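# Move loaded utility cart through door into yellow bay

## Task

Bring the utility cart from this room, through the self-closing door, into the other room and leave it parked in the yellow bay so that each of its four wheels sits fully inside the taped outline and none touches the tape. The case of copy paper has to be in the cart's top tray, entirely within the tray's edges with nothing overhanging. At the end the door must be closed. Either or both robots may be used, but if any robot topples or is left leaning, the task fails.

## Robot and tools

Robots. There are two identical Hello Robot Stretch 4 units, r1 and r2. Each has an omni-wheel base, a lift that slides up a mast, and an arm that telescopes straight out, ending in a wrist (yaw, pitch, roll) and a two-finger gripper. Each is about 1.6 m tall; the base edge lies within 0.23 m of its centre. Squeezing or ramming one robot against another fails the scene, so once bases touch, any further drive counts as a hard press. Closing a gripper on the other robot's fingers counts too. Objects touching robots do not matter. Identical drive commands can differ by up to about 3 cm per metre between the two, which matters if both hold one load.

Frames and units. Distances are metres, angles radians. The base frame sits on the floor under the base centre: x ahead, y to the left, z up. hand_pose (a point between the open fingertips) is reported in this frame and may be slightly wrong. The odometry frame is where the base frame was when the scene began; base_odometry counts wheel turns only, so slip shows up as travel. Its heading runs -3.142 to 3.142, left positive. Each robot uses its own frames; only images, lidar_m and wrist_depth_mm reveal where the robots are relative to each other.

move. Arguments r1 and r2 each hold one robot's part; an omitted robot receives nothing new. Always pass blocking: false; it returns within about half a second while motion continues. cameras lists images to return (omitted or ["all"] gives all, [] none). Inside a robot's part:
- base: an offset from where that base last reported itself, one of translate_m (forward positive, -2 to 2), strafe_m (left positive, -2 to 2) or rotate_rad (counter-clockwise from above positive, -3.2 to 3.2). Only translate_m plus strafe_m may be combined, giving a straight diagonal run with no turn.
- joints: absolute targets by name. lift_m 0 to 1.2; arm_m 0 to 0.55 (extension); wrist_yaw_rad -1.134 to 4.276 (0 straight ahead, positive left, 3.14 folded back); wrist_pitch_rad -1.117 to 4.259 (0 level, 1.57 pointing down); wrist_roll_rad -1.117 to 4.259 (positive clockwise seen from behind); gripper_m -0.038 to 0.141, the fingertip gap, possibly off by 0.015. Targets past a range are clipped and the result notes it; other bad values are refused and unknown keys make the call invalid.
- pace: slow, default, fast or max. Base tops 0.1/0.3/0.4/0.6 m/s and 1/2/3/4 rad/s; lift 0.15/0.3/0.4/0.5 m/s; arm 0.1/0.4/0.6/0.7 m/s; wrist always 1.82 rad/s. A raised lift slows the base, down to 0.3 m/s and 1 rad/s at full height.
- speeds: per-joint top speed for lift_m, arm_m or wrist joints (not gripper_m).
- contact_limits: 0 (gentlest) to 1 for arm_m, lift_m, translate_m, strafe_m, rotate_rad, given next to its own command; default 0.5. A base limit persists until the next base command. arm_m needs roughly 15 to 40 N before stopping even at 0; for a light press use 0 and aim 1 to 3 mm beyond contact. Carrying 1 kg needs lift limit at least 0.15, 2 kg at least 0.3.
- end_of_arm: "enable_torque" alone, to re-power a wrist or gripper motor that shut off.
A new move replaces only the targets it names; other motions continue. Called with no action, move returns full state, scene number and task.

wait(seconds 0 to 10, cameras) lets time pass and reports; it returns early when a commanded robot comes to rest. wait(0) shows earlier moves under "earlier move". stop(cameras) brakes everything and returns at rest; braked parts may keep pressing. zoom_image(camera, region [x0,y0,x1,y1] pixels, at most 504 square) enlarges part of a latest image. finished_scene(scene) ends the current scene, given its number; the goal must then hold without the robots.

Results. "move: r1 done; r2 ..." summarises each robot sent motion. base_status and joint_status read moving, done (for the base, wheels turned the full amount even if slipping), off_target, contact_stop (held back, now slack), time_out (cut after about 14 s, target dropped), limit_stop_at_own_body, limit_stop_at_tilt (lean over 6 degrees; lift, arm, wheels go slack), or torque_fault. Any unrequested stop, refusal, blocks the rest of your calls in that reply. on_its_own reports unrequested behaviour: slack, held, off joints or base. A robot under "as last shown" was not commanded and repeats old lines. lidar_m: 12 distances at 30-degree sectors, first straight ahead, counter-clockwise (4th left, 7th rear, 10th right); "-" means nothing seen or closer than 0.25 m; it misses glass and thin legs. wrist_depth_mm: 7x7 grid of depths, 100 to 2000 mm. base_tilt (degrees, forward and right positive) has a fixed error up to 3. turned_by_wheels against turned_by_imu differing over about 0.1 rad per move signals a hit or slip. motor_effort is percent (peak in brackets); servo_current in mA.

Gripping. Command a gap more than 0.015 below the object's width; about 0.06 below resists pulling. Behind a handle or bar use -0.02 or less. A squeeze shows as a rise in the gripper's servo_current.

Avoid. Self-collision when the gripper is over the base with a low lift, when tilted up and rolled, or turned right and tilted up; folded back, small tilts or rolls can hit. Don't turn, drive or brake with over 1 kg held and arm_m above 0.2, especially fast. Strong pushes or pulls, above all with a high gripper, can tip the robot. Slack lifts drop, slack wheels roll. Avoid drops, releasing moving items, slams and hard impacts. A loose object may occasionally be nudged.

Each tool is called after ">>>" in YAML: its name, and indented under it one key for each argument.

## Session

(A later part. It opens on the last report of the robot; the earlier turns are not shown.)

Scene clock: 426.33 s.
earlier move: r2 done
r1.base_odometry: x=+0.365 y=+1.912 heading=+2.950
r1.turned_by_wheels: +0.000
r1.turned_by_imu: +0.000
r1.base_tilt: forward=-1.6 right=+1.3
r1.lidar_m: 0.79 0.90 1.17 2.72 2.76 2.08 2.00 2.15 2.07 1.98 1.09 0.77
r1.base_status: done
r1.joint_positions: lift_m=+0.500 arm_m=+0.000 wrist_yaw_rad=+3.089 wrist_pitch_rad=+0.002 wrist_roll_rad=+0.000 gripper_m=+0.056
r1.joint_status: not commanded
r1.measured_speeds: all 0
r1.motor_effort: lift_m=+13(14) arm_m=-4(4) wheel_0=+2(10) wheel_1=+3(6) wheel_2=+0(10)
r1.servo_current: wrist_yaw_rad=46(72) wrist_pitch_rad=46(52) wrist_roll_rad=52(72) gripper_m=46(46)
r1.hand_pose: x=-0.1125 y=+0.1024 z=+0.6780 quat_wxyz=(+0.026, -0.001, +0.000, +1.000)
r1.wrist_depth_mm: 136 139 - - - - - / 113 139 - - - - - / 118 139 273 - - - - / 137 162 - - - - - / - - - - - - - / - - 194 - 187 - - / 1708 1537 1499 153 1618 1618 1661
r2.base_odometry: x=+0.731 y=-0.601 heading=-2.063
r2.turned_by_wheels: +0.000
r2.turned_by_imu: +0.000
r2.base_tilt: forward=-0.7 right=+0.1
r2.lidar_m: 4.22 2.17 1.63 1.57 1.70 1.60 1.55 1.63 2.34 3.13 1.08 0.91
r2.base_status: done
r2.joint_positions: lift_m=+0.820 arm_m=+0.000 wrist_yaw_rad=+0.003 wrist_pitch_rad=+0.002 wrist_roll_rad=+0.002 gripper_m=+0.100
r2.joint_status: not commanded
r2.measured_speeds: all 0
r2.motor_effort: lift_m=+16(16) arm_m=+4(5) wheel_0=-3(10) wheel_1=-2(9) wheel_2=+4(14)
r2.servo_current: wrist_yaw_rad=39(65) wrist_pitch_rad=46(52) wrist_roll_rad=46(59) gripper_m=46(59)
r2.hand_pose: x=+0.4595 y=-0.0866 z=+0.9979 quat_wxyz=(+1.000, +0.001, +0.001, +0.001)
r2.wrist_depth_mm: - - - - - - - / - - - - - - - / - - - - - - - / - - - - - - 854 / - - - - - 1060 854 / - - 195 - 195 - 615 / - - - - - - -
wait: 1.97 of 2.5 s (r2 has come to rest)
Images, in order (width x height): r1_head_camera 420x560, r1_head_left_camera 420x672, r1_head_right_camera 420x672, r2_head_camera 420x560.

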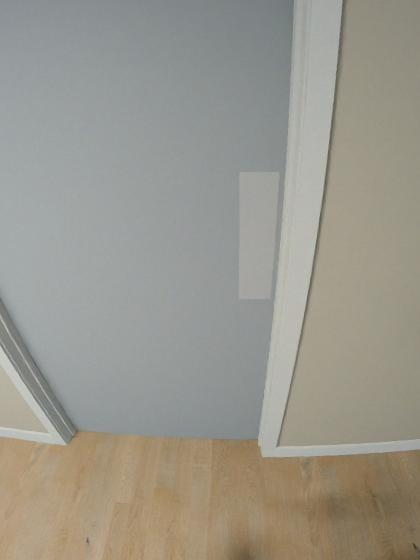

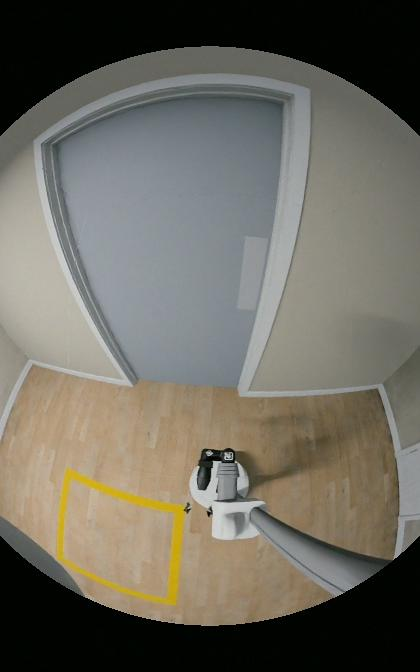

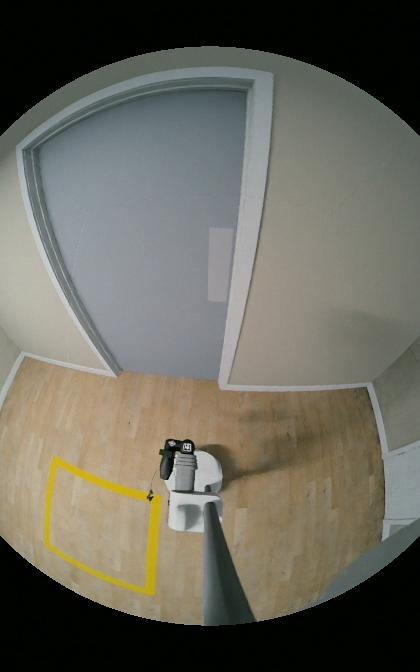

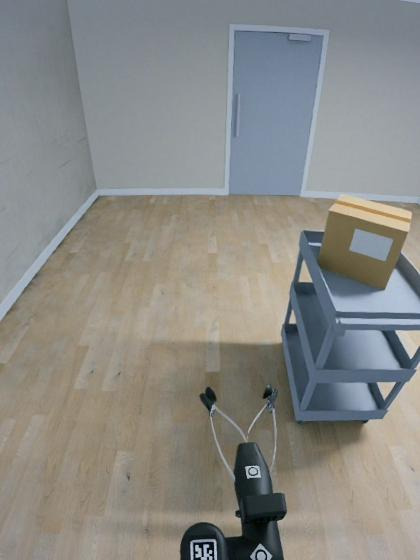

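>>> move:
  blocking: false
  r1: {"base":{"translate_m":0.42},"joints":{"lift_m":0.3}}
  r2: {"base":{"strafe_m":-0.634,"translate_m":0.03},"joints":{"lift_m":0.679,"wrist_roll_rad":1.57,"gripper_m":0.135}}
  cameras: []

>>> wait:
  seconds: 4
  cameras: []

>>> wait:
  seconds: 2
  cameras: ["r2_wrist_camera","r2_head_camera"]

>>> move:
  blocking: false
  r1: {"base":{"translate_m":0.5},"pace":"slow","contact_limits":{"translate_m":0.8}}
  cameras: []

>>> wait:
  seconds: 6
  cameras: ["r1_head_camera","r1_head_left_camera","r2_wrist_camera","r2_head_camera"]

Scene clock: 443.80 s.
move: r1 moving; r2 moving
r1.base_odometry: x=+0.334 y=+1.918 heading=+2.950
r1.turned_by_wheels: +0.000
r1.turned_by_imu: +0.000
r1.base_tilt: forward=-1.6 right=+1.3
r1.lidar_m: 0.75 0.86 1.13 2.70 2.84 2.11 2.02 2.16 2.06 1.97 1.06 0.76
r1.base_status: translate_m moving
r1.joint_positions: lift_m=+0.463 arm_m=+0.000 wrist_yaw_rad=+3.089 wrist_pitch_rad=+0.002 wrist_roll_rad=+0.000 gripper_m=+0.056
r1.joint_status: lift_m moving
r1.measured_speeds: translate_m=+0.121 strafe_m=+0.000 rotate_rad=+0.001 lift_m=-0.146 arm_m=+0.000 wrist_yaw_rad=+0.000 wrist_pitch_rad=+0.000 wrist_roll_rad=+0.000
r1.motor_effort: lift_m=+10(13) arm_m=-4(4) wheel_0=+6(8) wheel_1=+5(7) wheel_2=-7(9)
r1.servo_current: wrist_yaw_rad=59(59) wrist_pitch_rad=26(52) wrist_roll_rad=59(59) gripper_m=39(46)
r1.hand_pose: x=-0.1125 y=+0.1024 z=+0.6402 quat_wxyz=(+0.026, -0.001, +0.000, +1.000)
r1.wrist_depth_mm: 136 138 - - - - - / 112 139 - - - - - / 116 140 267 - - - - / 136 158 - - - - - / - - - - - - - / - - 193 - 187 - - / 1661 1464 1464 153 1499 1430 1576
r2.base_odometry: x=+0.699 y=-0.586 heading=-2.063
r2.turned_by_wheels: +0.000
r2.turned_by_imu: +0.000
r2.base_tilt: forward=-0.7 right=+0.0
r2.lidar_m: 4.20 2.24 1.66 1.60 1.76 1.61 1.55 1.65 2.34 3.10 1.06 0.89
r2.base_status: translate_m moving; strafe_m moving
r2.joint_positions: lift_m=+0.782 arm_m=+0.000 wrist_yaw_rad=+0.003 wrist_pitch_rad=+0.002 wrist_roll_rad=+0.589 gripper_m=+0.115
r2.joint_status: lift_m moving; wrist_roll_rad moving; gripper_m moving
r2.measured_speeds: translate_m=+0.005 strafe_m=-0.136 rotate_rad=+0.000 lift_m=-0.146 arm_m=+0.000 wrist_yaw_rad=+0.000 wrist_pitch_rad=+0.000 wrist_roll_rad=+1.820
r2.motor_effort: lift_m=+13(17) arm_m=+4(5) wheel_0=+9(14) wheel_1=-11(11) wheel_2=-6(6)
r2.servo_current: wrist_yaw_rad=52(52) wrist_pitch_rad=46(46) wrist_roll_rad=39(104) gripper_m=85(98)
r2.hand_pose: x=+0.4595 y=-0.0866 z=+0.9602 quat_wxyz=(+0.957, +0.290, +0.001, +0.001)
r2.wrist_depth_mm: - - - - - - 778 / - - - - - 891 798 / - - - - - 931 603 / - - - - - - - / - - - - - - - / - - 199 - 194 1708 1499 / - - - - 1863 1430 1308

Scene clock: 446.20 s.
earlier move: r1 done; r2 moving
r1.base_odometry: x=-0.047 y=+1.992 heading=+2.950
r1.turned_by_wheels: +0.000
r1.turned_by_imu: +0.000
r1.base_tilt: forward=-1.6 right=+1.3
r1.lidar_m: 0.42 0.45 0.66 1.65 2.86 2.51 2.42 2.55 2.06 1.35 0.52 0.39
r1.base_status: done
r1.joint_positions: lift_m=+0.300 arm_m=+0.000 wrist_yaw_rad=+3.089 wrist_pitch_rad=+0.002 wrist_roll_rad=+0.000 gripper_m=+0.056
r1.joint_status: all done
r1.measured_speeds: all 0
r1.motor_effort: lift_m=+13(14) arm_m=-4(4) wheel_0=+3(9) wheel_1=+2(8) wheel_2=+0(10)
r1.servo_current: wrist_yaw_rad=46(65) wrist_pitch_rad=46(52) wrist_roll_rad=52(65) gripper_m=39(46)
r1.hand_pose: x=-0.1125 y=+0.1024 z=+0.4781 quat_wxyz=(+0.026, -0.001, +0.000, +1.000)
r1.wrist_depth_mm: 136 138 - - - - - / 112 139 - - - - - / 116 139 262 - - - - / 137 158 - - - - - / - - - - - - - / 1756 1756 193 1708 187 1756 1708 / 1255 1098 1118 153 1182 1138 1205
r2.base_odometry: x=+0.168 y=-0.332 heading=-2.063
r2.turned_by_wheels: +0.000
r2.turned_by_imu: +0.000
r2.base_tilt: forward=-0.6 right=+0.1
r2.lidar_m: 0.71 3.06 2.29 2.20 2.20 1.65 1.60 1.71 2.45 2.51 2.68 0.73
r2.base_status: translate_m moving; strafe_m moving
r2.joint_positions: lift_m=+0.679 arm_m=+0.000 wrist_yaw_rad=+0.003 wrist_pitch_rad=+0.002 wrist_roll_rad=+1.568 gripper_m=+0.135
r2.joint_status: all done
r2.measured_speeds: translate_m=+0.003 strafe_m=-0.084 rotate_rad=+0.000 lift_m=+0.000 arm_m=+0.000 wrist_yaw_rad=+0.000 wrist_pitch_rad=+0.000 wrist_roll_rad=+0.000
r2.motor_effort: lift_m=+14(17) arm_m=+4(5) wheel_0=+1(15) wheel_1=-2(12) wheel_2=-6(10)
r2.servo_current: wrist_yaw_rad=46(65) wrist_pitch_rad=39(46) wrist_roll_rad=52(117) gripper_m=46(117)
r2.hand_pose: x=+0.4595 y=-0.0866 z=+0.8570 quat_wxyz=(+0.708, +0.706, +0.002, +0.000)
r2.wrist_depth_mm: - - - - - 1661 1182 / - - - 535 - 1366 535 / - - 931 539 - 544 539 / - - 820 549 - 544 549 / - - 931 554 - 559 559 / - - - 569 213 564 574 / - - - - - 1708 1118
wait: 2.40 of 4 s (r1 has come to rest)

Scene clock: 446.77 s.
earlier move: r2 done
r1.base_odometry: x=-0.047 y=+1.992 heading=+2.950
r1.turned_by_wheels: +0.000
r1.turned_by_imu: +0.000
r1.base_tilt: forward=-1.6 right=+1.3
r1.lidar_m: 0.43 0.46 0.66 1.63 2.84 2.51 2.41 2.55 2.08 1.34 0.51 0.36
r1.base_status: done
r1.joint_positions: lift_m=+0.300 arm_m=+0.000 wrist_yaw_rad=+3.089 wrist_pitch_rad=+0.002 wrist_roll_rad=+0.000 gripper_m=+0.056
r1.joint_status: all done
r1.measured_speeds: all 0
r1.motor_effort: lift_m=+13(14) arm_m=-4(4) wheel_0=+3(9) wheel_1=+2(8) wheel_2=+0(10)
r1.servo_current: wrist_yaw_rad=59(65) wrist_pitch_rad=33(52) wrist_roll_rad=59(65) gripper_m=46(46)
r1.hand_pose: x=-0.1125 y=+0.1024 z=+0.4781 quat_wxyz=(+0.026, -0.001, +0.000, +1.000)
r1.wrist_depth_mm: 136 138 - - - - - / 112 139 - - - - - / 116 139 260 - - - - / 137 159 - - - - - / - - - - - - - / 1708 1756 193 1808 189 1708 1708 / 1255 1138 1138 153 1160 1138 1205
r2.base_odometry: x=+0.158 y=-0.328 heading=-2.063
r2.turned_by_wheels: +0.000
r2.turned_by_imu: +0.000
r2.base_tilt: forward=-0.7 right=+0.0
r2.lidar_m: 0.72 3.04 2.28 2.20 2.19 1.66 1.60 1.69 2.45 2.51 2.64 0.74
r2.base_status: done
r2.joint_positions: lift_m=+0.679 arm_m=+0.000 wrist_yaw_rad=+0.003 wrist_pitch_rad=+0.002 wrist_roll_rad=+1.568 gripper_m=+0.135
r2.joint_status: all done
r2.measured_speeds: all 0
r2.motor_effort: lift_m=+15(17) arm_m=+5(5) wheel_0=+2(15) wheel_1=-3(12) wheel_2=-6(10)
r2.servo_current: wrist_yaw_rad=52(65) wrist_pitch_rad=39(46) wrist_roll_rad=52(117) gripper_m=52(117)
r2.hand_pose: x=+0.4595 y=-0.0866 z=+0.8570 quat_wxyz=(+0.708, +0.706, +0.002, +0.000)
r2.wrist_depth_mm: - - - - - 1708 1182 / - - - 530 - 1499 1060 / - - - 539 - 544 539 / - - 809 549 - 549 549 / - - 917 559 - 554 554 / - - - 564 213 564 574 / - - - - - 1708 1078
wait: 0.57 of 2 s (r2 has come to rest)
pictures: r2_head_camera, r2_wrist_camera
Images, in order (width x height): r2_head_camera 420x560, r2_wrist_camera 616x392.

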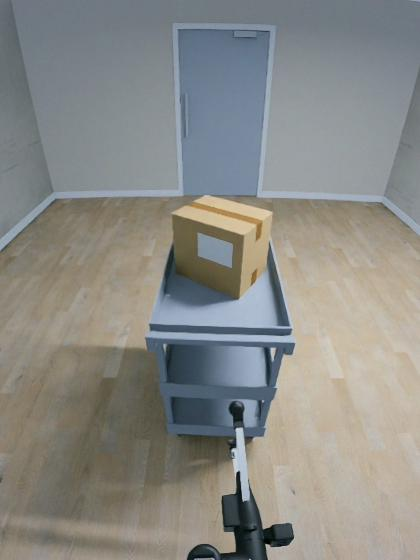

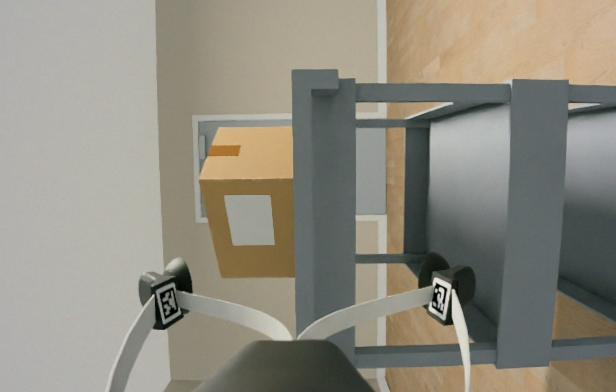

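Scene clock: 447.27 s.
move: r1 moving
r1.base_odometry: x=-0.060 y=+1.994 heading=+2.950
r1.turned_by_wheels: +0.000
r1.turned_by_imu: +0.000
r1.base_tilt: forward=-1.6 right=+1.2
r1.lidar_m: 0.41 0.45 0.64 1.61 2.84 2.51 2.43 2.56 2.07 1.35 0.50 0.38
r1.base_status: translate_m moving
r1.joint_positions: lift_m=+0.300 arm_m=+0.000 wrist_yaw_rad=+3.089 wrist_pitch_rad=+0.002 wrist_roll_rad=+0.000 gripper_m=+0.056
r1.joint_status: not commanded
r1.measured_speeds: translate_m=+0.048 strafe_m=+0.000 rotate_rad=-0.003 lift_m=+0.000 arm_m=+0.000 wrist_yaw_rad=+0.000 wrist_pitch_rad=+0.000 wrist_roll_rad=+0.000
r1.motor_effort: lift_m=+13(13) arm_m=-4(4) wheel_0=+3(9) wheel_1=+3(6) wheel_2=-6(6)
r1.servo_current: wrist_yaw_rad=33(65) wrist_pitch_rad=39(52) wrist_roll_rad=33(65) gripper_m=39(52)
r1.contact_limits: translate_m 0.8
r1.hand_pose: x=-0.1125 y=+0.1024 z=+0.4781 quat_wxyz=(+0.026, -0.001, +0.000, +1.000)
r1.wrist_depth_mm: 136 138 - - - - - / 112 139 - - - - - / 116 139 262 - - - - / 136 158 - - - - - / - - - - - - - / 1756 1808 194 1756 188 1756 1661 / 1229 1118 1118 153 1160 1182 1205
r2: as last shown
r2.base_tilt: forward=-0.7 right=+0.1
r2.lidar_m: 0.71 3.03 2.28 2.21 2.22 1.67 1.60 1.70 2.43 2.51 2.67 0.73
r2.motor_effort: lift_m=+15(15) arm_m=+5(5) wheel_0=+2(2) wheel_1=-2(3) wheel_2=-6(6)
r2.servo_current: wrist_yaw_rad=39(52) wrist_pitch_rad=39(46) wrist_roll_rad=39(59) gripper_m=52(59)
r2.wrist_depth_mm: - - - - - 1708 1160 / - - - 535 - 1464 1060 / - - - 544 - 539 544 / - - 809 544 - 549 549 / - - 917 559 - 559 564 / - - - 564 214 564 574 / - - - - - 1708 1078

Scene clock: 451.30 s.
earlier move: r1 contact_stop
r1.base_odometry: x=-0.315 y=+2.043 heading=+2.911
r1.turned_by_wheels: -0.039
r1.turned_by_imu: -0.055
r1.base_tilt: forward=-1.6 right=+1.3
r1.lidar_m: - 0.25 0.28 0.71 2.78 2.77 2.70 2.76 2.15 0.57 0.25 0.25
r1.base_status: translate_m contact_stop (by the wheels' count: +0.272 of +0.500)
r1.joint_positions: lift_m=+0.300 arm_m=+0.000 wrist_yaw_rad=+3.089 wrist_pitch_rad=+0.002 wrist_roll_rad=+0.000 gripper_m=+0.056
r1.joint_status: not commanded
r1.measured_speeds: all 0
r1.on_its_own: the wheels are slack since a contact_stop
r1.motor_effort: lift_m=+14(14) arm_m=-4(4) wheel_0=+0(33) wheel_1=+0(12) wheel_2=+0(34)
r1.servo_current: wrist_yaw_rad=39(78) wrist_pitch_rad=39(52) wrist_roll_rad=46(65) gripper_m=39(52)
r1.contact_limits: translate_m 0.8
r1.hand_pose: x=-0.1125 y=+0.1024 z=+0.4780 quat_wxyz=(+0.026, -0.001, +0.000, +1.000)
r1.wrist_depth_mm: 137 138 - - - - - / 112 139 - - - - - / 116 139 272 - - - - / 137 159 - - - - - / - - - - - - - / 1708 1708 194 1808 187 1708 1661 / 1229 1118 1118 154 1182 1160 1229
r2.base_odometry: x=+0.158 y=-0.328 heading=-2.063
r2.turned_by_wheels: +0.000
r2.turned_by_imu: +0.001
r2.base_tilt: forward=-0.7 right=+0.1
r2.lidar_m: 0.71 3.02 2.26 2.20 2.18 1.66 1.61 1.69 2.44 2.51 2.64 0.74
r2.base_status: not commanded
r2.joint_positions: lift_m=+0.679 arm_m=+0.000 wrist_yaw_rad=+0.003 wrist_pitch_rad=+0.002 wrist_roll_rad=+1.568 gripper_m=+0.135
r2.joint_status: not commanded
r2.measured_speeds: all 0
r2.motor_effort: lift_m=+14(15) arm_m=+4(5) wheel_0=+2(3) wheel_1=-2(3) wheel_2=-6(6)
r2.servo_current: wrist_yaw_rad=46(59) wrist_pitch_rad=39(46) wrist_roll_rad=46(65) gripper_m=46(59)
r2.hand_pose: x=+0.4595 y=-0.0866 z=+0.8570 quat_wxyz=(+0.708, +0.706, +0.002, +0.000)
r2.wrist_depth_mm: - - - - - 1708 1182 / - - - 535 - 1537 1078 / - - - 539 - 544 544 / - - 820 544 - 549 549 / - - 904 559 - 559 559 / - - - 564 213 564 569 / - - - - - 1756 1060
wait: 4.03 of 6 s (r1 has come to rest)
pictures: r1_head_camera, r1_head_left_camera, r2_head_camera, r2_wrist_camera
Images, in order (width x height): r1_head_camera 420x560, r1_head_left_camera 420x672, r2_head_camera 420x560, r2_wrist_camera 616x392.

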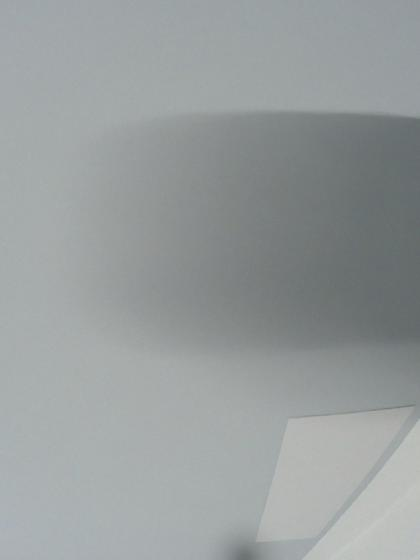

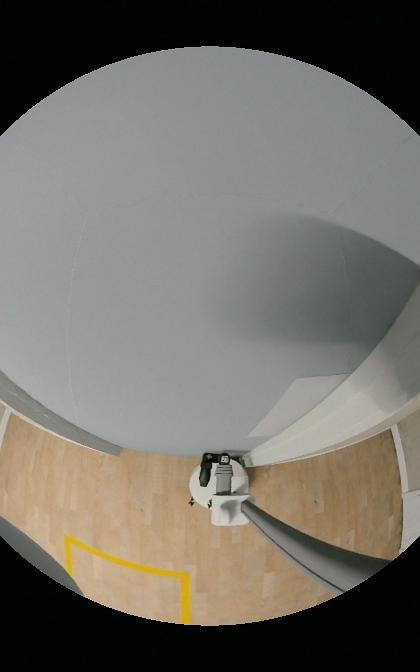

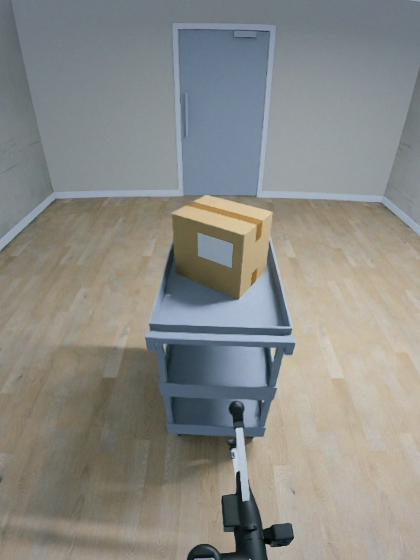

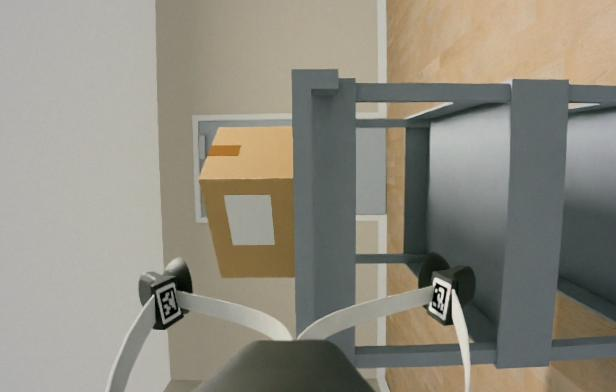

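>>> move:
  blocking: false
  r1: {"base":{"translate_m":-0.12}}
  cameras: []

>>> wait:
  seconds: 2
  cameras: ["r1_head_right_camera","r1_head_left_camera"]

>>> move:
  blocking: false
  r1: {"base":{"rotate_rad":0.045}}
  cameras: []

>>> wait:
  seconds: 2
  cameras: ["r1_head_camera","r1_head_left_camera"]

Scene clock: 458.47 s.
move: r1 moving
r1.base_odometry: x=-0.284 y=+2.035 heading=+2.911
r1.turned_by_wheels: +0.000
r1.turned_by_imu: +0.000
r1.base_tilt: forward=-1.6 right=+1.3
r1.lidar_m: 0.25 0.25 0.32 0.82 2.78 2.77 2.63 2.74 2.15 0.72 0.25 0.25
r1.base_status: translate_m moving
r1.joint_positions: lift_m=+0.300 arm_m=+0.000 wrist_yaw_rad=+3.089 wrist_pitch_rad=+0.002 wrist_roll_rad=+0.000 gripper_m=+0.056
r1.joint_status: not commanded
r1.measured_speeds: translate_m=-0.121 strafe_m=-0.001 rotate_rad=-0.007 lift_m=+0.000 arm_m=+0.000 wrist_yaw_rad=+0.000 wrist_pitch_rad=+0.000 wrist_roll_rad=+0.000
r1.motor_effort: lift_m=+14(14) arm_m=-4(4) wheel_0=-5(7) wheel_1=-5(7) wheel_2=+9(10)
r1.servo_current: wrist_yaw_rad=46(65) wrist_pitch_rad=39(46) wrist_roll_rad=46(52) gripper_m=46(46)
r1.hand_pose: x=-0.1125 y=+0.1024 z=+0.4780 quat_wxyz=(+0.026, -0.001, +0.000, +1.000)
r1.wrist_depth_mm: 137 139 - - - - - / 113 139 - - - - - / 117 140 272 - - - - / 137 162 - - - - - / - - - - - - - / 1756 1808 193 1708 188 1708 1863 / 1229 1098 1118 153 1182 1160 1229
r2: as last shown
r2.turned_by_imu: +0.000
r2.base_tilt: forward=-0.7 right=+0.0
r2.lidar_m: 0.71 3.01 2.29 2.19 2.21 1.64 1.62 1.73 2.43 2.52 2.67 0.74
r2.motor_effort: lift_m=+14(15) arm_m=+4(5) wheel_0=+2(2) wheel_1=-2(3) wheel_2=-6(6)
r2.servo_current: wrist_yaw_rad=33(52) wrist_pitch_rad=46(46) wrist_roll_rad=46(65) gripper_m=52(59)
r2.wrist_depth_mm: - - - - - 1708 1182 / - - - 539 - 1537 1060 / - - - 535 - 544 549 / - - 809 549 - 549 539 / - - 931 554 - 559 564 / - - - 564 213 559 569 / - - - - - 1756 1078

Scene clock: 459.63 s.
earlier move: r1 done
r1.base_odometry: x=-0.198 y=+2.015 heading=+2.911
r1.turned_by_wheels: +0.000
r1.turned_by_imu: +0.000
r1.base_tilt: forward=-1.6 right=+1.3
r1.lidar_m: 0.30 0.32 0.45 0.85 2.77 2.66 2.54 2.66 2.12 1.10 0.35 0.28
r1.base_status: done
r1.joint_positions: lift_m=+0.300 arm_m=+0.000 wrist_yaw_rad=+3.089 wrist_pitch_rad=+0.002 wrist_roll_rad=+0.000 gripper_m=+0.056
r1.joint_status: not commanded
r1.measured_speeds: all 0
r1.motor_effort: lift_m=+14(14) arm_m=-4(4) wheel_0=-2(7) wheel_1=-1(7) wheel_2=-1(10)
r1.servo_current: wrist_yaw_rad=46(72) wrist_pitch_rad=39(46) wrist_roll_rad=59(65) gripper_m=46(46)
r1.hand_pose: x=-0.1125 y=+0.1024 z=+0.4780 quat_wxyz=(+0.026, -0.001, +0.000, +1.000)
r1.wrist_depth_mm: - 138 - - - - - / 112 139 - - - - - / 116 139 260 - - - - / 137 158 - - - - - / - - - - - - - / 1756 1756 193 1756 187 1661 1661 / 1255 1098 1078 153 1182 1118 1229
r2.base_odometry: x=+0.158 y=-0.328 heading=-2.063
r2.turned_by_wheels: +0.000
r2.turned_by_imu: +0.000
r2.base_tilt: forward=-0.7 right=+0.0
r2.lidar_m: 0.70 3.03 2.28 2.20 2.18 1.65 1.62 1.71 2.43 2.49 2.65 0.74
r2.base_status: not commanded
r2.joint_positions: lift_m=+0.679 arm_m=+0.000 wrist_yaw_rad=+0.003 wrist_pitch_rad=+0.002 wrist_roll_rad=+1.568 gripper_m=+0.135
r2.joint_status: not commanded
r2.measured_speeds: all 0
r2.motor_effort: lift_m=+15(15) arm_m=+4(5) wheel_0=+2(3) wheel_1=-3(3) wheel_2=-6(6)
r2.servo_current: wrist_yaw_rad=39(52) wrist_pitch_rad=33(46) wrist_roll_rad=52(65) gripper_m=59(59)
r2.hand_pose: x=+0.4595 y=-0.0866 z=+0.8570 quat_wxyz=(+0.708, +0.706, +0.002, +0.000)
r2.wrist_depth_mm: - - - - - 1661 1182 / - - - 530 - 1499 1042 / - - - 539 - 544 544 / - - 809 549 - 554 549 / - - 931 559 - 554 559 / - - - 564 213 564 574 / - - - - - 1708 1078
wait: 1.17 of 2 s (r1 has come to rest)
pictures: r1_head_left_camera, r1_head_right_camera
Images, in order (width x height): r1_head_left_camera 420x672, r1_head_right_camera 420x672.

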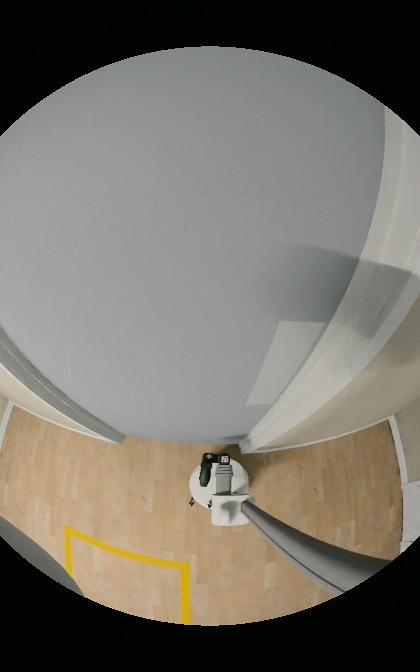

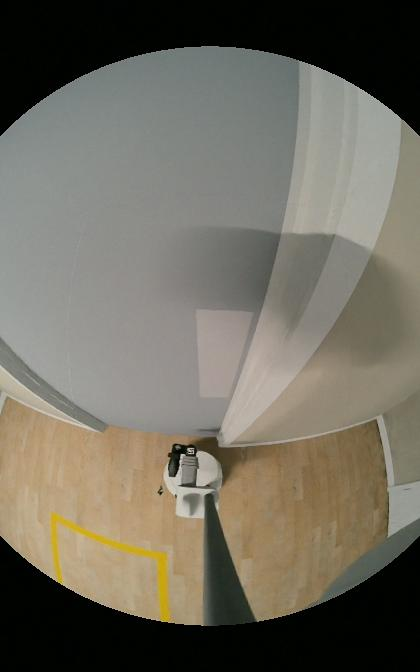

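Scene clock: 460.13 s.
move: r1 moving
r1.base_odometry: x=-0.198 y=+2.015 heading=+2.956
r1.turned_by_wheels: +0.045
r1.turned_by_imu: +0.045
r1.base_tilt: forward=-1.6 right=+1.3
r1.lidar_m: 0.29 0.32 0.47 1.04 2.82 2.64 2.56 2.69 2.12 0.95 0.34 0.29
r1.base_status: rotate_rad moving
r1.joint_positions: lift_m=+0.300 arm_m=+0.000 wrist_yaw_rad=+3.089 wrist_pitch_rad=+0.002 wrist_roll_rad=+0.000 gripper_m=+0.056
r1.joint_status: not commanded
r1.measured_speeds: all 0
r1.motor_effort: lift_m=+14(14) arm_m=-4(4) wheel_0=-3(6) wheel_1=-1(5) wheel_2=+0(6)
r1.servo_current: wrist_yaw_rad=59(59) wrist_pitch_rad=33(46) wrist_roll_rad=59(59) gripper_m=39(46)
r1.hand_pose: x=-0.1125 y=+0.1024 z=+0.4780 quat_wxyz=(+0.026, -0.001, +0.000, +1.000)
r1.wrist_depth_mm: 136 138 - - - - - / 112 139 - - - - - / 116 139 260 - - - - / 136 158 - - - - - / - - - - - - - / 1756 1756 193 1756 188 1863 1661 / 1255 1078 1118 154 1182 1160 1205
r2: as last shown
r2.base_tilt: forward=-0.7 right=+0.1
r2.lidar_m: 0.69 3.01 2.27 2.21 2.19 1.67 1.59 1.71 2.45 2.50 2.66 0.74
r2.motor_effort: lift_m=+15(15) arm_m=+4(5) wheel_0=+2(2) wheel_1=-3(3) wheel_2=-6(6)
r2.servo_current: wrist_yaw_rad=52(52) wrist_pitch_rad=33(46) wrist_roll_rad=39(59) gripper_m=52(52)
r2.wrist_depth_mm: - - - - - 1708 1182 / - - - 535 - 1499 1060 / - - - 535 - 539 535 / - - 809 549 - 549 549 / - - 931 559 - 554 554 / - - - 564 213 564 574 / - - - - - 1708 1060

Scene clock: 460.23 s.
earlier move: r1 done
r1.base_odometry: x=-0.198 y=+2.015 heading=+2.956
r1.turned_by_wheels: +0.000
r1.turned_by_imu: +0.000
r1.base_tilt: forward=-1.6 right=+1.3
r1.lidar_m: 0.29 0.31 0.47 1.04 2.82 2.65 2.54 2.70 2.10 0.91 0.32 0.29
r1.base_status: done
r1.joint_positions: lift_m=+0.300 arm_m=+0.000 wrist_yaw_rad=+3.089 wrist_pitch_rad=+0.002 wrist_roll_rad=+0.000 gripper_m=+0.056
r1.joint_status: not commanded
r1.measured_speeds: all 0
r1.motor_effort: lift_m=+14(14) arm_m=-4(4) wheel_0=-3(6) wheel_1=-1(5) wheel_2=+0(6)
r1.servo_current: wrist_yaw_rad=39(59) wrist_pitch_rad=39(46) wrist_roll_rad=52(59) gripper_m=39(46)
r1.hand_pose: x=-0.1125 y=+0.1024 z=+0.4780 quat_wxyz=(+0.026, -0.001, +0.000, +1.000)
r1.wrist_depth_mm: - 138 - - - - - / 112 139 - - - - - / 116 139 262 - - - - / 137 158 - - - - - / - - - - - - - / 1708 1756 194 1756 188 1808 1661 / 1255 1098 1098 153 1182 1138 1205
r2.base_odometry: x=+0.158 y=-0.328 heading=-2.063
r2.turned_by_wheels: +0.000
r2.turned_by_imu: +0.000
r2.base_tilt: forward=-0.6 right=+0.0
r2.lidar_m: 0.71 3.05 2.28 2.20 2.20 1.69 1.61 1.68 2.44 2.51 2.64 0.74
r2.base_status: not commanded
r2.joint_positions: lift_m=+0.679 arm_m=+0.000 wrist_yaw_rad=+0.003 wrist_pitch_rad=+0.002 wrist_roll_rad=+1.568 gripper_m=+0.135
r2.joint_status: not commanded
r2.measured_speeds: all 0
r2.motor_effort: lift_m=+15(15) arm_m=+5(5) wheel_0=+2(2) wheel_1=-3(3) wheel_2=-6(6)
r2.servo_current: wrist_yaw_rad=46(52) wrist_pitch_rad=46(46) wrist_roll_rad=52(59) gripper_m=52(52)
r2.hand_pose: x=+0.4595 y=-0.0866 z=+0.8570 quat_wxyz=(+0.708, +0.706, +0.002, +0.000)
r2.wrist_depth_mm: - - - - - 1708 1182 / - - - 535 - 1499 1078 / - - - 539 - 544 539 / - - 809 549 - 544 549 / - - 931 559 - 554 559 / - - - 559 213 569 574 / - - - - - 1756 1078
wait: 0.10 of 2 s (r1 has come to rest)
Images, in order (width x height): r1_head_camera 420x560, r1_head_left_camera 420x672.

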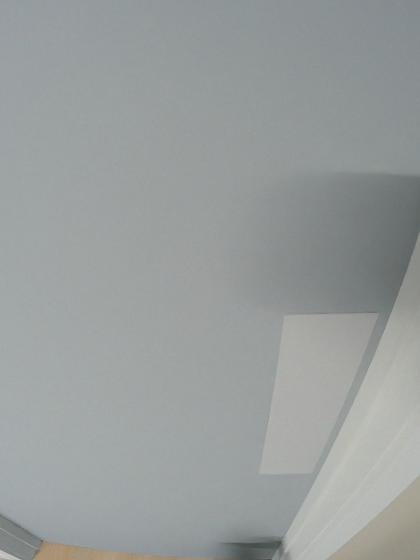

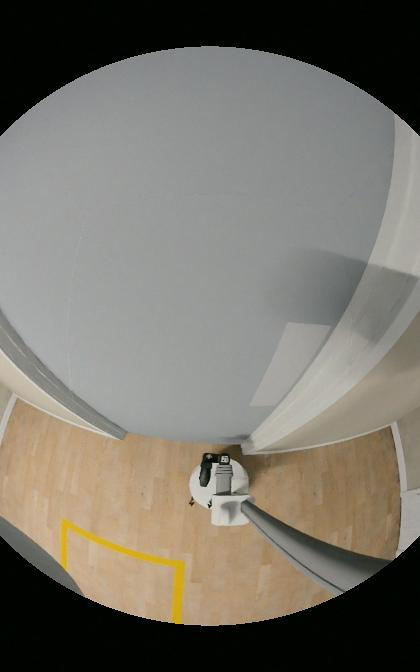

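>>> move:
  blocking: false
  r1: {"base":{"strafe_m":0.13}}
  cameras: []

>>> wait:
  seconds: 2
  cameras: []

>>> move:
  blocking: false
  r1: {"base":{"translate_m":0.5},"pace":"slow","contact_limits":{"translate_m":1.0}}
  cameras: []

>>> wait:
  seconds: 7
  cameras: ["r1_head_camera","r1_head_left_camera","r1_head_right_camera","r2_head_camera"]

Scene clock: 468.20 s.
move: r1 moving
r1.base_odometry: x=-0.205 y=+1.980 heading=+2.956
r1.turned_by_wheels: +0.000
r1.turned_by_imu: +0.000
r1.base_tilt: forward=-1.6 right=+1.3
r1.lidar_m: 0.30 0.32 0.46 1.03 2.77 2.64 2.55 2.70 2.17 0.91 0.33 0.31
r1.base_status: strafe_m moving
r1.joint_positions: lift_m=+0.300 arm_m=+0.000 wrist_yaw_rad=+3.089 wrist_pitch_rad=+0.002 wrist_roll_rad=+0.000 gripper_m=+0.056
r1.joint_status: not commanded
r1.measured_speeds: translate_m=+0.001 strafe_m=+0.141 rotate_rad=-0.003 lift_m=+0.000 arm_m=+0.000 wrist_yaw_rad=+0.000 wrist_pitch_rad=+0.000 wrist_roll_rad=+0.000
r1.motor_effort: lift_m=+14(14) arm_m=-4(4) wheel_0=-10(11) wheel_1=+8(9) wheel_2=+0(1)
r1.servo_current: wrist_yaw_rad=46(59) wrist_pitch_rad=46(46) wrist_roll_rad=52(52) gripper_m=39(52)
r1.hand_pose: x=-0.1125 y=+0.1024 z=+0.4780 quat_wxyz=(+0.026, -0.001, +0.000, +1.000)
r1.wrist_depth_mm: - 138 - - - - - / 112 139 - - - - - / 116 139 258 - - - - / 137 157 - - - - - / - - - - - - - / 1756 1756 193 1808 188 1756 1708 / 1255 1078 1118 153 1182 1138 1229
r2: as last shown
r2.base_tilt: forward=-0.7 right=+0.0
r2.lidar_m: 0.70 3.05 2.26 2.20 2.21 1.66 1.59 1.71 2.43 2.50 2.65 0.74
r2.motor_effort: lift_m=+14(15) arm_m=+4(5) wheel_0=+2(2) wheel_1=-3(3) wheel_2=-6(6)
r2.servo_current: wrist_yaw_rad=65(65) wrist_pitch_rad=39(46) wrist_roll_rad=46(59) gripper_m=46(59)
r2.wrist_depth_mm: - - - - - 1661 1160 / - - - 539 - 1430 1060 / - - - 539 - 539 539 / - - 809 549 - 549 549 / - - 917 549 - 559 554 / - - - 564 213 569 569 / - - - - - 1756 1078

Scene clock: 469.33 s.
earlier move: r1 done
r1.base_odometry: x=-0.222 y=+1.887 heading=+2.956
r1.turned_by_wheels: +0.000
r1.turned_by_imu: +0.001
r1.base_tilt: forward=-1.6 right=+1.3
r1.lidar_m: 0.30 0.33 0.46 1.06 2.68 2.63 2.56 2.67 2.23 0.92 0.38 0.32
r1.base_status: done
r1.joint_positions: lift_m=+0.300 arm_m=+0.000 wrist_yaw_rad=+3.089 wrist_pitch_rad=+0.002 wrist_roll_rad=+0.000 gripper_m=+0.056
r1.joint_status: not commanded
r1.measured_speeds: all 0
r1.motor_effort: lift_m=+14(14) arm_m=-4(4) wheel_0=-1(11) wheel_1=+0(9) wheel_2=+0(2)
r1.servo_current: wrist_yaw_rad=46(65) wrist_pitch_rad=39(52) wrist_roll_rad=46(59) gripper_m=39(52)
r1.hand_pose: x=-0.1125 y=+0.1024 z=+0.4780 quat_wxyz=(+0.026, -0.001, +0.000, +1.000)
r1.wrist_depth_mm: 137 138 - - - - - / 113 139 - - - - - / 117 139 273 - - - - / 137 161 - - - - - / - - - - - - - / 1808 1708 193 1756 188 1756 1863 / 1255 1098 1118 143 1138 1160 1205
r2.base_odometry: x=+0.158 y=-0.328 heading=-2.063
r2.turned_by_wheels: +0.000
r2.turned_by_imu: +0.000
r2.base_tilt: forward=-0.7 right=+0.0
r2.lidar_m: 0.71 3.05 2.29 2.19 2.22 1.66 1.61 1.69 2.44 2.51 2.66 0.72
r2.base_status: not commanded
r2.joint_positions: lift_m=+0.679 arm_m=+0.000 wrist_yaw_rad=+0.003 wrist_pitch_rad=+0.002 wrist_roll_rad=+1.568 gripper_m=+0.135
r2.joint_status: not commanded
r2.measured_speeds: all 0
r2.motor_effort: lift_m=+14(15) arm_m=+4(5) wheel_0=+2(2) wheel_1=-2(3) wheel_2=-6(6)
r2.servo_current: wrist_yaw_rad=59(65) wrist_pitch_rad=39(46) wrist_roll_rad=46(65) gripper_m=46(59)
r2.hand_pose: x=+0.4595 y=-0.0866 z=+0.8570 quat_wxyz=(+0.708, +0.706, +0.002, +0.000)
r2.wrist_depth_mm: - - - - - 1708 1160 / - - - 535 - 1464 1078 / - - - 535 - 539 539 / - - 798 549 - 549 549 / - - 917 559 - 559 564 / - - - 564 213 564 574 / - - - - - 1661 1078
wait: 1.13 of 2 s (r1 has come to rest)

Scene clock: 469.83 s.
move: r1 moving
r1.base_odometry: x=-0.234 y=+1.890 heading=+2.956
r1.turned_by_wheels: +0.000
r1.turned_by_imu: +0.000
r1.base_tilt: forward=-1.6 right=+1.3
r1.lidar_m: 0.30 0.31 0.47 1.02 2.66 2.64 2.54 2.72 2.25 0.87 0.36 0.30
r1.base_status: translate_m moving
r1.joint_positions: lift_m=+0.300 arm_m=+0.000 wrist_yaw_rad=+3.089 wrist_pitch_rad=+0.002 wrist_roll_rad=+0.000 gripper_m=+0.056
r1.joint_status: not commanded
r1.measured_speeds: translate_m=+0.049 strafe_m=-0.001 rotate_rad=+0.001 lift_m=+0.000 arm_m=+0.000 wrist_yaw_rad=+0.000 wrist_pitch_rad=+0.000 wrist_roll_rad=+0.000
r1.motor_effort: lift_m=+14(14) arm_m=-4(4) wheel_0=+3(6) wheel_1=+4(5) wheel_2=-5(7)
r1.servo_current: wrist_yaw_rad=65(65) wrist_pitch_rad=39(46) wrist_roll_rad=52(65) gripper_m=39(46)
r1.contact_limits: translate_m 1
r1.hand_pose: x=-0.1125 y=+0.1024 z=+0.4780 quat_wxyz=(+0.026, -0.001, +0.000, +1.000)
r1.wrist_depth_mm: 136 138 - - - - - / 113 139 - - - - - / 117 140 272 - - - - / 137 162 - - - - - / - - - - - - - / 1808 1756 193 1756 187 1756 1863 / 1255 1098 1118 143 1160 1160 1205
r2: as last shown
r2.base_tilt: forward=-0.6 right=+0.1
r2.lidar_m: 0.71 3.02 2.25 2.23 2.18 1.67 1.61 1.71 2.39 2.52 2.66 0.73
r2.motor_effort: lift_m=+14(15) arm_m=+4(5) wheel_0=+2(3) wheel_1=-2(3) wheel_2=-6(6)
r2.servo_current: wrist_yaw_rad=39(59) wrist_pitch_rad=39(46) wrist_roll_rad=46(59) gripper_m=46(59)
r2.wrist_depth_mm: - - - - - 1661 1160 / - - - 535 - 1464 1060 / - - - 539 - 539 544 / - - 809 544 - 549 549 / - - 904 554 - 554 559 / - - - 569 213 559 574 / - - - - - 1808 1078

Scene clock: 475.63 s.
earlier move: r1 done
r1.base_odometry: x=-0.713 y=+1.979 heading=+2.957
r1.turned_by_wheels: +0.000
r1.turned_by_imu: +0.005
r1.base_tilt: forward=-1.6 right=+1.2
r1.lidar_m: 0.25 - 0.25 0.29 0.69 3.15 3.04 3.19 0.31 0.50 2.27 0.31
r1.base_status: done
r1.joint_positions: lift_m=+0.300 arm_m=+0.000 wrist_yaw_rad=+3.100 wrist_pitch_rad=+0.002 wrist_roll_rad=+0.000 gripper_m=+0.056
r1.joint_status: not commanded
r1.measured_speeds: all 0
r1.motor_effort: lift_m=+14(14) arm_m=+8(9) wheel_0=+8(21) wheel_1=+11(17) wheel_2=-10(18)
r1.servo_current: wrist_yaw_rad=78(91) wrist_pitch_rad=46(52) wrist_roll_rad=46(65) gripper_m=39(52)
r1.contact_limits: translate_m 1
r1.hand_pose: x=-0.1140 y=+0.0993 z=+0.4780 quat_wxyz=(+0.021, -0.001, +0.000, +1.000)
r1.wrist_depth_mm: - 136 - - - - - / - 136 219 - - - - / 107 136 183 - - - - / 123 137 277 - - - - / - - - - - - - / 1756 1756 194 1756 187 1921 1863 / 1281 1118 1118 153 1182 1138 1205
r2.base_odometry: x=+0.158 y=-0.328 heading=-2.063
r2.turned_by_wheels: +0.000
r2.turned_by_imu: +0.001
r2.base_tilt: forward=-0.7 right=+0.1
r2.lidar_m: 0.70 3.02 2.27 2.20 2.21 1.66 1.61 1.69 2.44 2.50 2.67 0.74
r2.base_status: not commanded
r2.joint_positions: lift_m=+0.679 arm_m=+0.000 wrist_yaw_rad=+0.003 wrist_pitch_rad=+0.002 wrist_roll_rad=+1.568 gripper_m=+0.135
r2.joint_status: not commanded
r2.measured_speeds: all 0
r2.motor_effort: lift_m=+15(15) arm_m=+5(5) wheel_0=+2(3) wheel_1=-3(3) wheel_2=-6(6)
r2.servo_current: wrist_yaw_rad=39(59) wrist_pitch_rad=39(46) wrist_roll_rad=52(65) gripper_m=46(59)
r2.hand_pose: x=+0.4595 y=-0.0866 z=+0.8570 quat_wxyz=(+0.708, +0.706, +0.002, +0.000)
r2.wrist_depth_mm: - - - - - 1661 1160 / - - - 535 - 1464 1060 / - - - 539 - 544 535 / - - 809 544 - 549 549 / - - 904 554 - 559 554 / - - - 559 213 569 569 / - - - - - 1661 1078
wait: 5.80 of 7 s (r1 has come to rest)
Images, in order (width x height): r1_head_camera 420x560, r1_head_left_camera 420x672, r1_head_right_camera 420x672, r2_head_camera 420x560.

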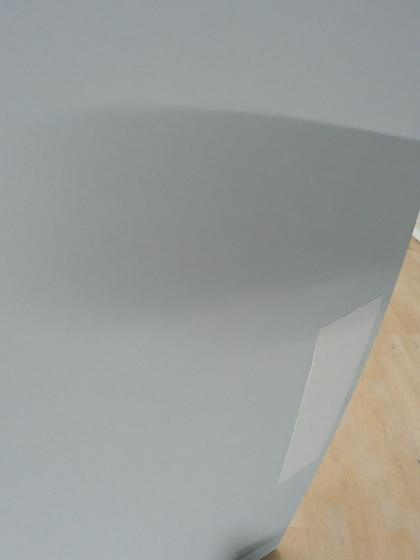

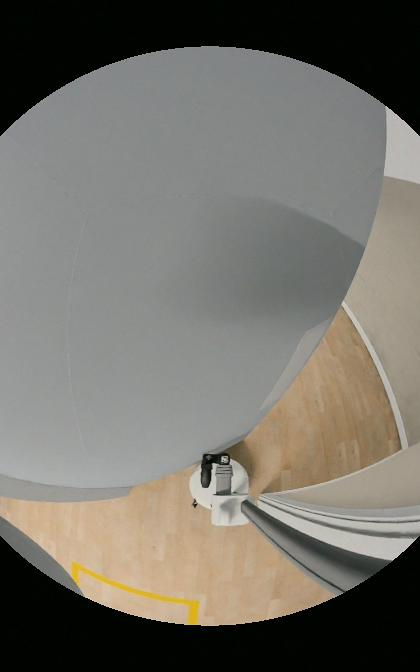

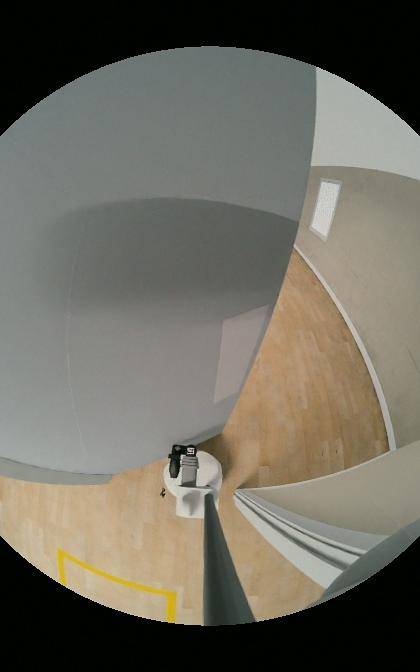

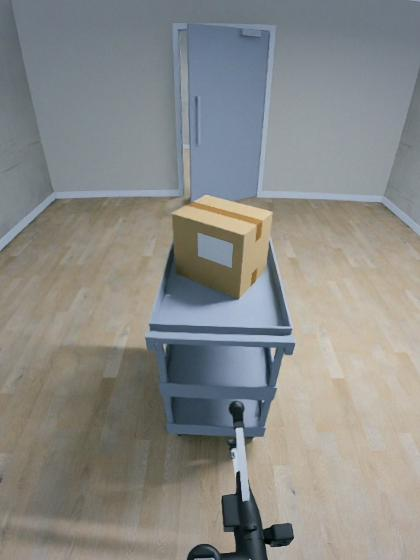

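>>> move:
  blocking: false
  r1: {"base":{"translate_m":0.35},"pace":"slow","contact_limits":{"translate_m":1.0}}
  cameras: []

>>> wait:
  seconds: 5
  cameras: ["r1_head_camera","r1_head_left_camera","r1_head_right_camera","r2_head_camera"]

Scene clock: 480.47 s.
move: r1 moving
r1.base_odometry: x=-0.725 y=+1.982 heading=+2.957
r1.turned_by_wheels: +0.001
r1.turned_by_imu: +0.000
r1.base_tilt: forward=-1.6 right=+1.3
r1.lidar_m: 0.25 - 0.25 0.29 0.71 3.14 3.07 3.18 0.32 0.53 2.28 0.31
r1.base_status: translate_m moving
r1.joint_positions: lift_m=+0.300 arm_m=+0.000 wrist_yaw_rad=+3.100 wrist_pitch_rad=+0.002 wrist_roll_rad=+0.000 gripper_m=+0.056
r1.joint_status: not commanded
r1.measured_speeds: translate_m=+0.049 strafe_m=+0.000 rotate_rad=-0.002 lift_m=+0.000 arm_m=+0.000 wrist_yaw_rad=+0.000 wrist_pitch_rad=+0.000 wrist_roll_rad=+0.000
r1.motor_effort: lift_m=+14(14) arm_m=+8(8) wheel_0=+11(12) wheel_1=+12(16) wheel_2=-14(16)
r1.servo_current: wrist_yaw_rad=59(78) wrist_pitch_rad=46(52) wrist_roll_rad=52(59) gripper_m=39(46)
r1.contact_limits: translate_m 1
r1.hand_pose: x=-0.1140 y=+0.0993 z=+0.4780 quat_wxyz=(+0.021, -0.001, +0.000, +1.000)
r1.wrist_depth_mm: - 136 - - - - - / - 136 198 - - - - / 107 135 182 - - - - / 123 137 274 - - - - / - - - - - - - / 1756 1756 193 1708 189 1921 1863 / 1255 1118 1138 153 1182 1160 1229
r2: as last shown
r2.turned_by_imu: +0.000
r2.base_tilt: forward=-0.6 right=+0.1
r2.lidar_m: 0.70 3.01 2.28 2.18 2.19 1.68 1.60 1.67 2.44 2.51 2.67 0.75
r2.motor_effort: lift_m=+14(15) arm_m=+5(5) wheel_0=+2(2) wheel_1=-3(3) wheel_2=-6(6)
r2.servo_current: wrist_yaw_rad=46(59) wrist_pitch_rad=39(46) wrist_roll_rad=52(59) gripper_m=52(52)
r2.wrist_depth_mm: - - - - - 1708 1182 / - - - 530 - 1464 1060 / - - - 539 - 544 539 / - - 798 544 - 549 549 / - - 917 559 - 554 564 / - - - 564 213 564 574 / - - - - - 1708 1078

Scene clock: 484.73 s.
earlier move: r1 done
r1.base_odometry: x=-1.057 y=+2.044 heading=+2.957
r1.turned_by_wheels: +0.000
r1.turned_by_imu: +0.000
r1.base_tilt: forward=-1.6 right=+1.3
r1.lidar_m: 0.25 0.25 - 0.25 0.36 3.49 3.43 0.55 0.66 1.99 2.29 3.18
r1.base_status: done
r1.joint_positions: lift_m=+0.300 arm_m=+0.000 wrist_yaw_rad=+3.092 wrist_pitch_rad=+0.002 wrist_roll_rad=+0.000 gripper_m=+0.056
r1.joint_status: not commanded
r1.measured_speeds: all 0
r1.motor_effort: lift_m=+14(14) arm_m=+5(9) wheel_0=+4(12) wheel_1=+10(16) wheel_2=-5(16)
r1.servo_current: wrist_yaw_rad=46(91) wrist_pitch_rad=33(52) wrist_roll_rad=59(65) gripper_m=33(52)
r1.contact_limits: translate_m 1
r1.hand_pose: x=-0.1129 y=+0.1016 z=+0.4780 quat_wxyz=(+0.025, -0.001, +0.000, +1.000)
r1.wrist_depth_mm: - 137 - - - - - / - 137 - - - - - / 109 137 202 - - - - / 124 138 - - - - - / 591 - - - - - - / 609 1756 194 1808 187 1708 1661 / 627 1098 1118 153 1160 1138 1160
r2.base_odometry: x=+0.158 y=-0.328 heading=-2.063
r2.turned_by_wheels: +0.000
r2.turned_by_imu: +0.001
r2.base_tilt: forward=-0.6 right=+0.1
r2.lidar_m: 0.71 3.04 2.29 2.20 2.19 1.63 1.61 1.72 2.44 2.49 2.66 0.74
r2.base_status: not commanded
r2.joint_positions: lift_m=+0.679 arm_m=+0.000 wrist_yaw_rad=+0.003 wrist_pitch_rad=+0.002 wrist_roll_rad=+1.568 gripper_m=+0.135
r2.joint_status: not commanded
r2.measured_speeds: all 0
r2.motor_effort: lift_m=+14(15) arm_m=+5(5) wheel_0=+2(3) wheel_1=-2(3) wheel_2=-6(6)
r2.servo_current: wrist_yaw_rad=59(59) wrist_pitch_rad=46(52) wrist_roll_rad=46(59) gripper_m=52(59)
r2.hand_pose: x=+0.4595 y=-0.0866 z=+0.8570 quat_wxyz=(+0.708, +0.706, +0.002, +0.000)
r2.wrist_depth_mm: - - - - - 1661 1160 / - - - 539 - 1499 1060 / - - - 539 - 539 544 / - - 809 549 - 544 554 / - - 917 559 - 554 559 / - - - 564 213 564 574 / - - - - - 1756 1078
wait: 4.27 of 5 s (r1 has come to rest)
Images, in order (width x height): r1_head_camera 420x560, r1_head_left_camera 420x672, r1_head_right_camera 420x672, r2_head_camera 420x560.

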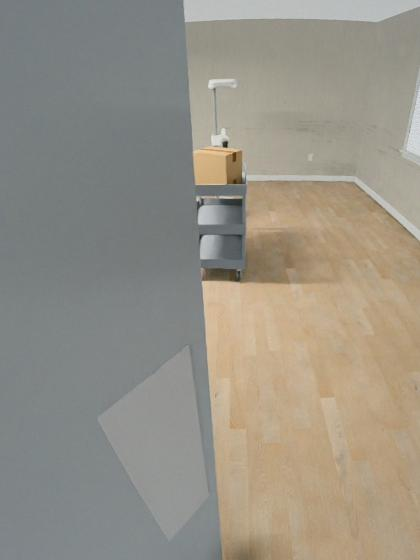

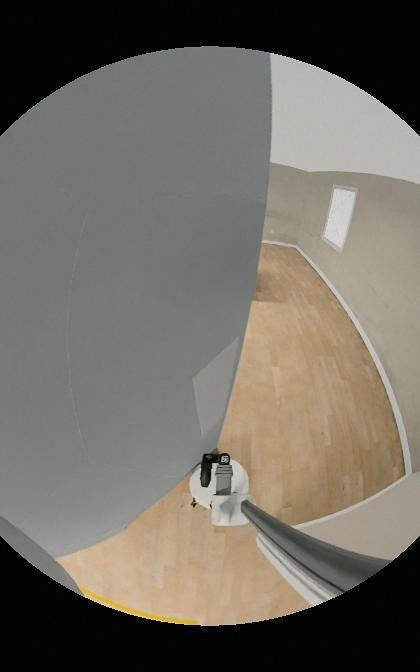

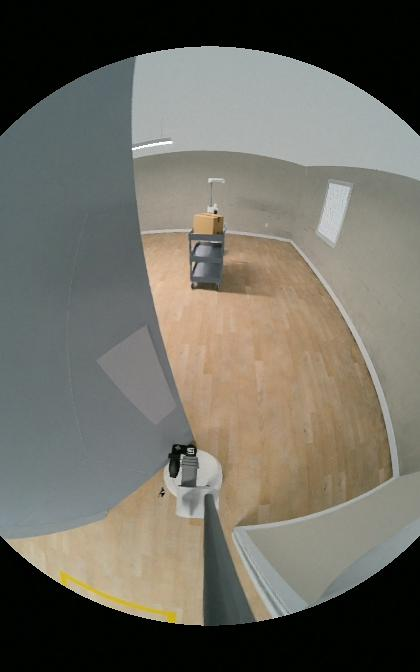

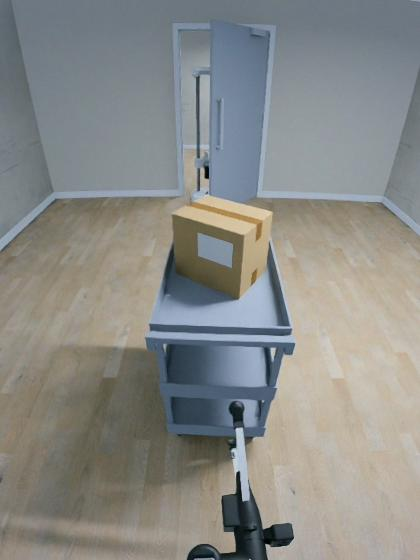

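>>> move:
  blocking: false
  r1: {"base":{"translate_m":0.35,"strafe_m":0.42},"pace":"slow","contact_limits":{"translate_m":1.0,"strafe_m":1.0}}
  r2: {"base":{"translate_m":0.24,"strafe_m":0.025},"pace":"slow"}
  cameras: []

>>> wait:
  seconds: 4
  cameras: ["r2_wrist_camera","r2_head_camera"]

>>> wait:
  seconds: 6
  cameras: ["r1_head_camera","r1_head_left_camera","r1_head_right_camera","r2_head_camera","r2_wrist_camera"]

r1: "contact_limits": translate_m and strafe_m are given together and make one move, which takes one limit: state it under one of them only
Scene clock: 491.73 s.
r1.base_odometry: x=-1.057 y=+2.044 heading=+2.957
r1.turned_by_wheels: +0.000
r1.turned_by_imu: +0.000
r1.base_tilt: forward=-1.6 right=+1.3
r1.lidar_m: 0.25 0.25 - 0.25 0.36 3.48 3.44 0.53 0.68 2.01 2.28 3.19
r1.base_status: done
r1.joint_positions: lift_m=+0.300 arm_m=+0.000 wrist_yaw_rad=+3.092 wrist_pitch_rad=+0.002 wrist_roll_rad=+0.000 gripper_m=+0.056
r1.joint_status: not commanded
r1.measured_speeds: all 0
r1.motor_effort: lift_m=+14(14) arm_m=+5(9) wheel_0=+4(12) wheel_1=+10(16) wheel_2=-5(16)
r1.servo_current: wrist_yaw_rad=52(91) wrist_pitch_rad=46(52) wrist_roll_rad=59(65) gripper_m=39(52)
r1.contact_limits: translate_m 1
r1.hand_pose: x=-0.1129 y=+0.1016 z=+0.4780 quat_wxyz=(+0.025, -0.001, +0.000, +1.000)
r1.wrist_depth_mm: - 137 - - - - - / - 137 - - - - - / 109 138 203 - - - - / 124 138 - - - - - / 585 - - - - - - / 603 1756 194 1708 187 1756 1661 / 634 1098 1118 153 1138 1138 1205
r2.base_odometry: x=+0.158 y=-0.328 heading=-2.063
r2.turned_by_wheels: +0.000
r2.turned_by_imu: +0.000
r2.base_tilt: forward=-0.6 right=+0.1
r2.lidar_m: 0.71 3.06 2.29 2.20 2.20 1.67 1.61 1.72 2.43 2.50 2.67 0.73
r2.base_status: not commanded
r2.joint_positions: lift_m=+0.679 arm_m=+0.000 wrist_yaw_rad=+0.003 wrist_pitch_rad=+0.002 wrist_roll_rad=+1.568 gripper_m=+0.135
r2.joint_status: not commanded
r2.measured_speeds: all 0
r2.motor_effort: lift_m=+15(15) arm_m=+4(5) wheel_0=+2(3) wheel_1=-2(3) wheel_2=-6(6)
r2.servo_current: wrist_yaw_rad=59(59) wrist_pitch_rad=39(52) wrist_roll_rad=46(59) gripper_m=52(59)
r2.hand_pose: x=+0.4595 y=-0.0866 z=+0.8570 quat_wxyz=(+0.708, +0.706, +0.002, +0.000)
r2.wrist_depth_mm: - - - - - 1661 1182 / - - - 535 - 1499 1060 / - - - 539 - 544 539 / - - 809 549 - 549 549 / - - 917 554 - 554 554 / - - - 564 213 564 569 / - - - - - 1708 1078

not run: a call was refused earlier in this reply.

not run: a call was refused earlier in this reply.


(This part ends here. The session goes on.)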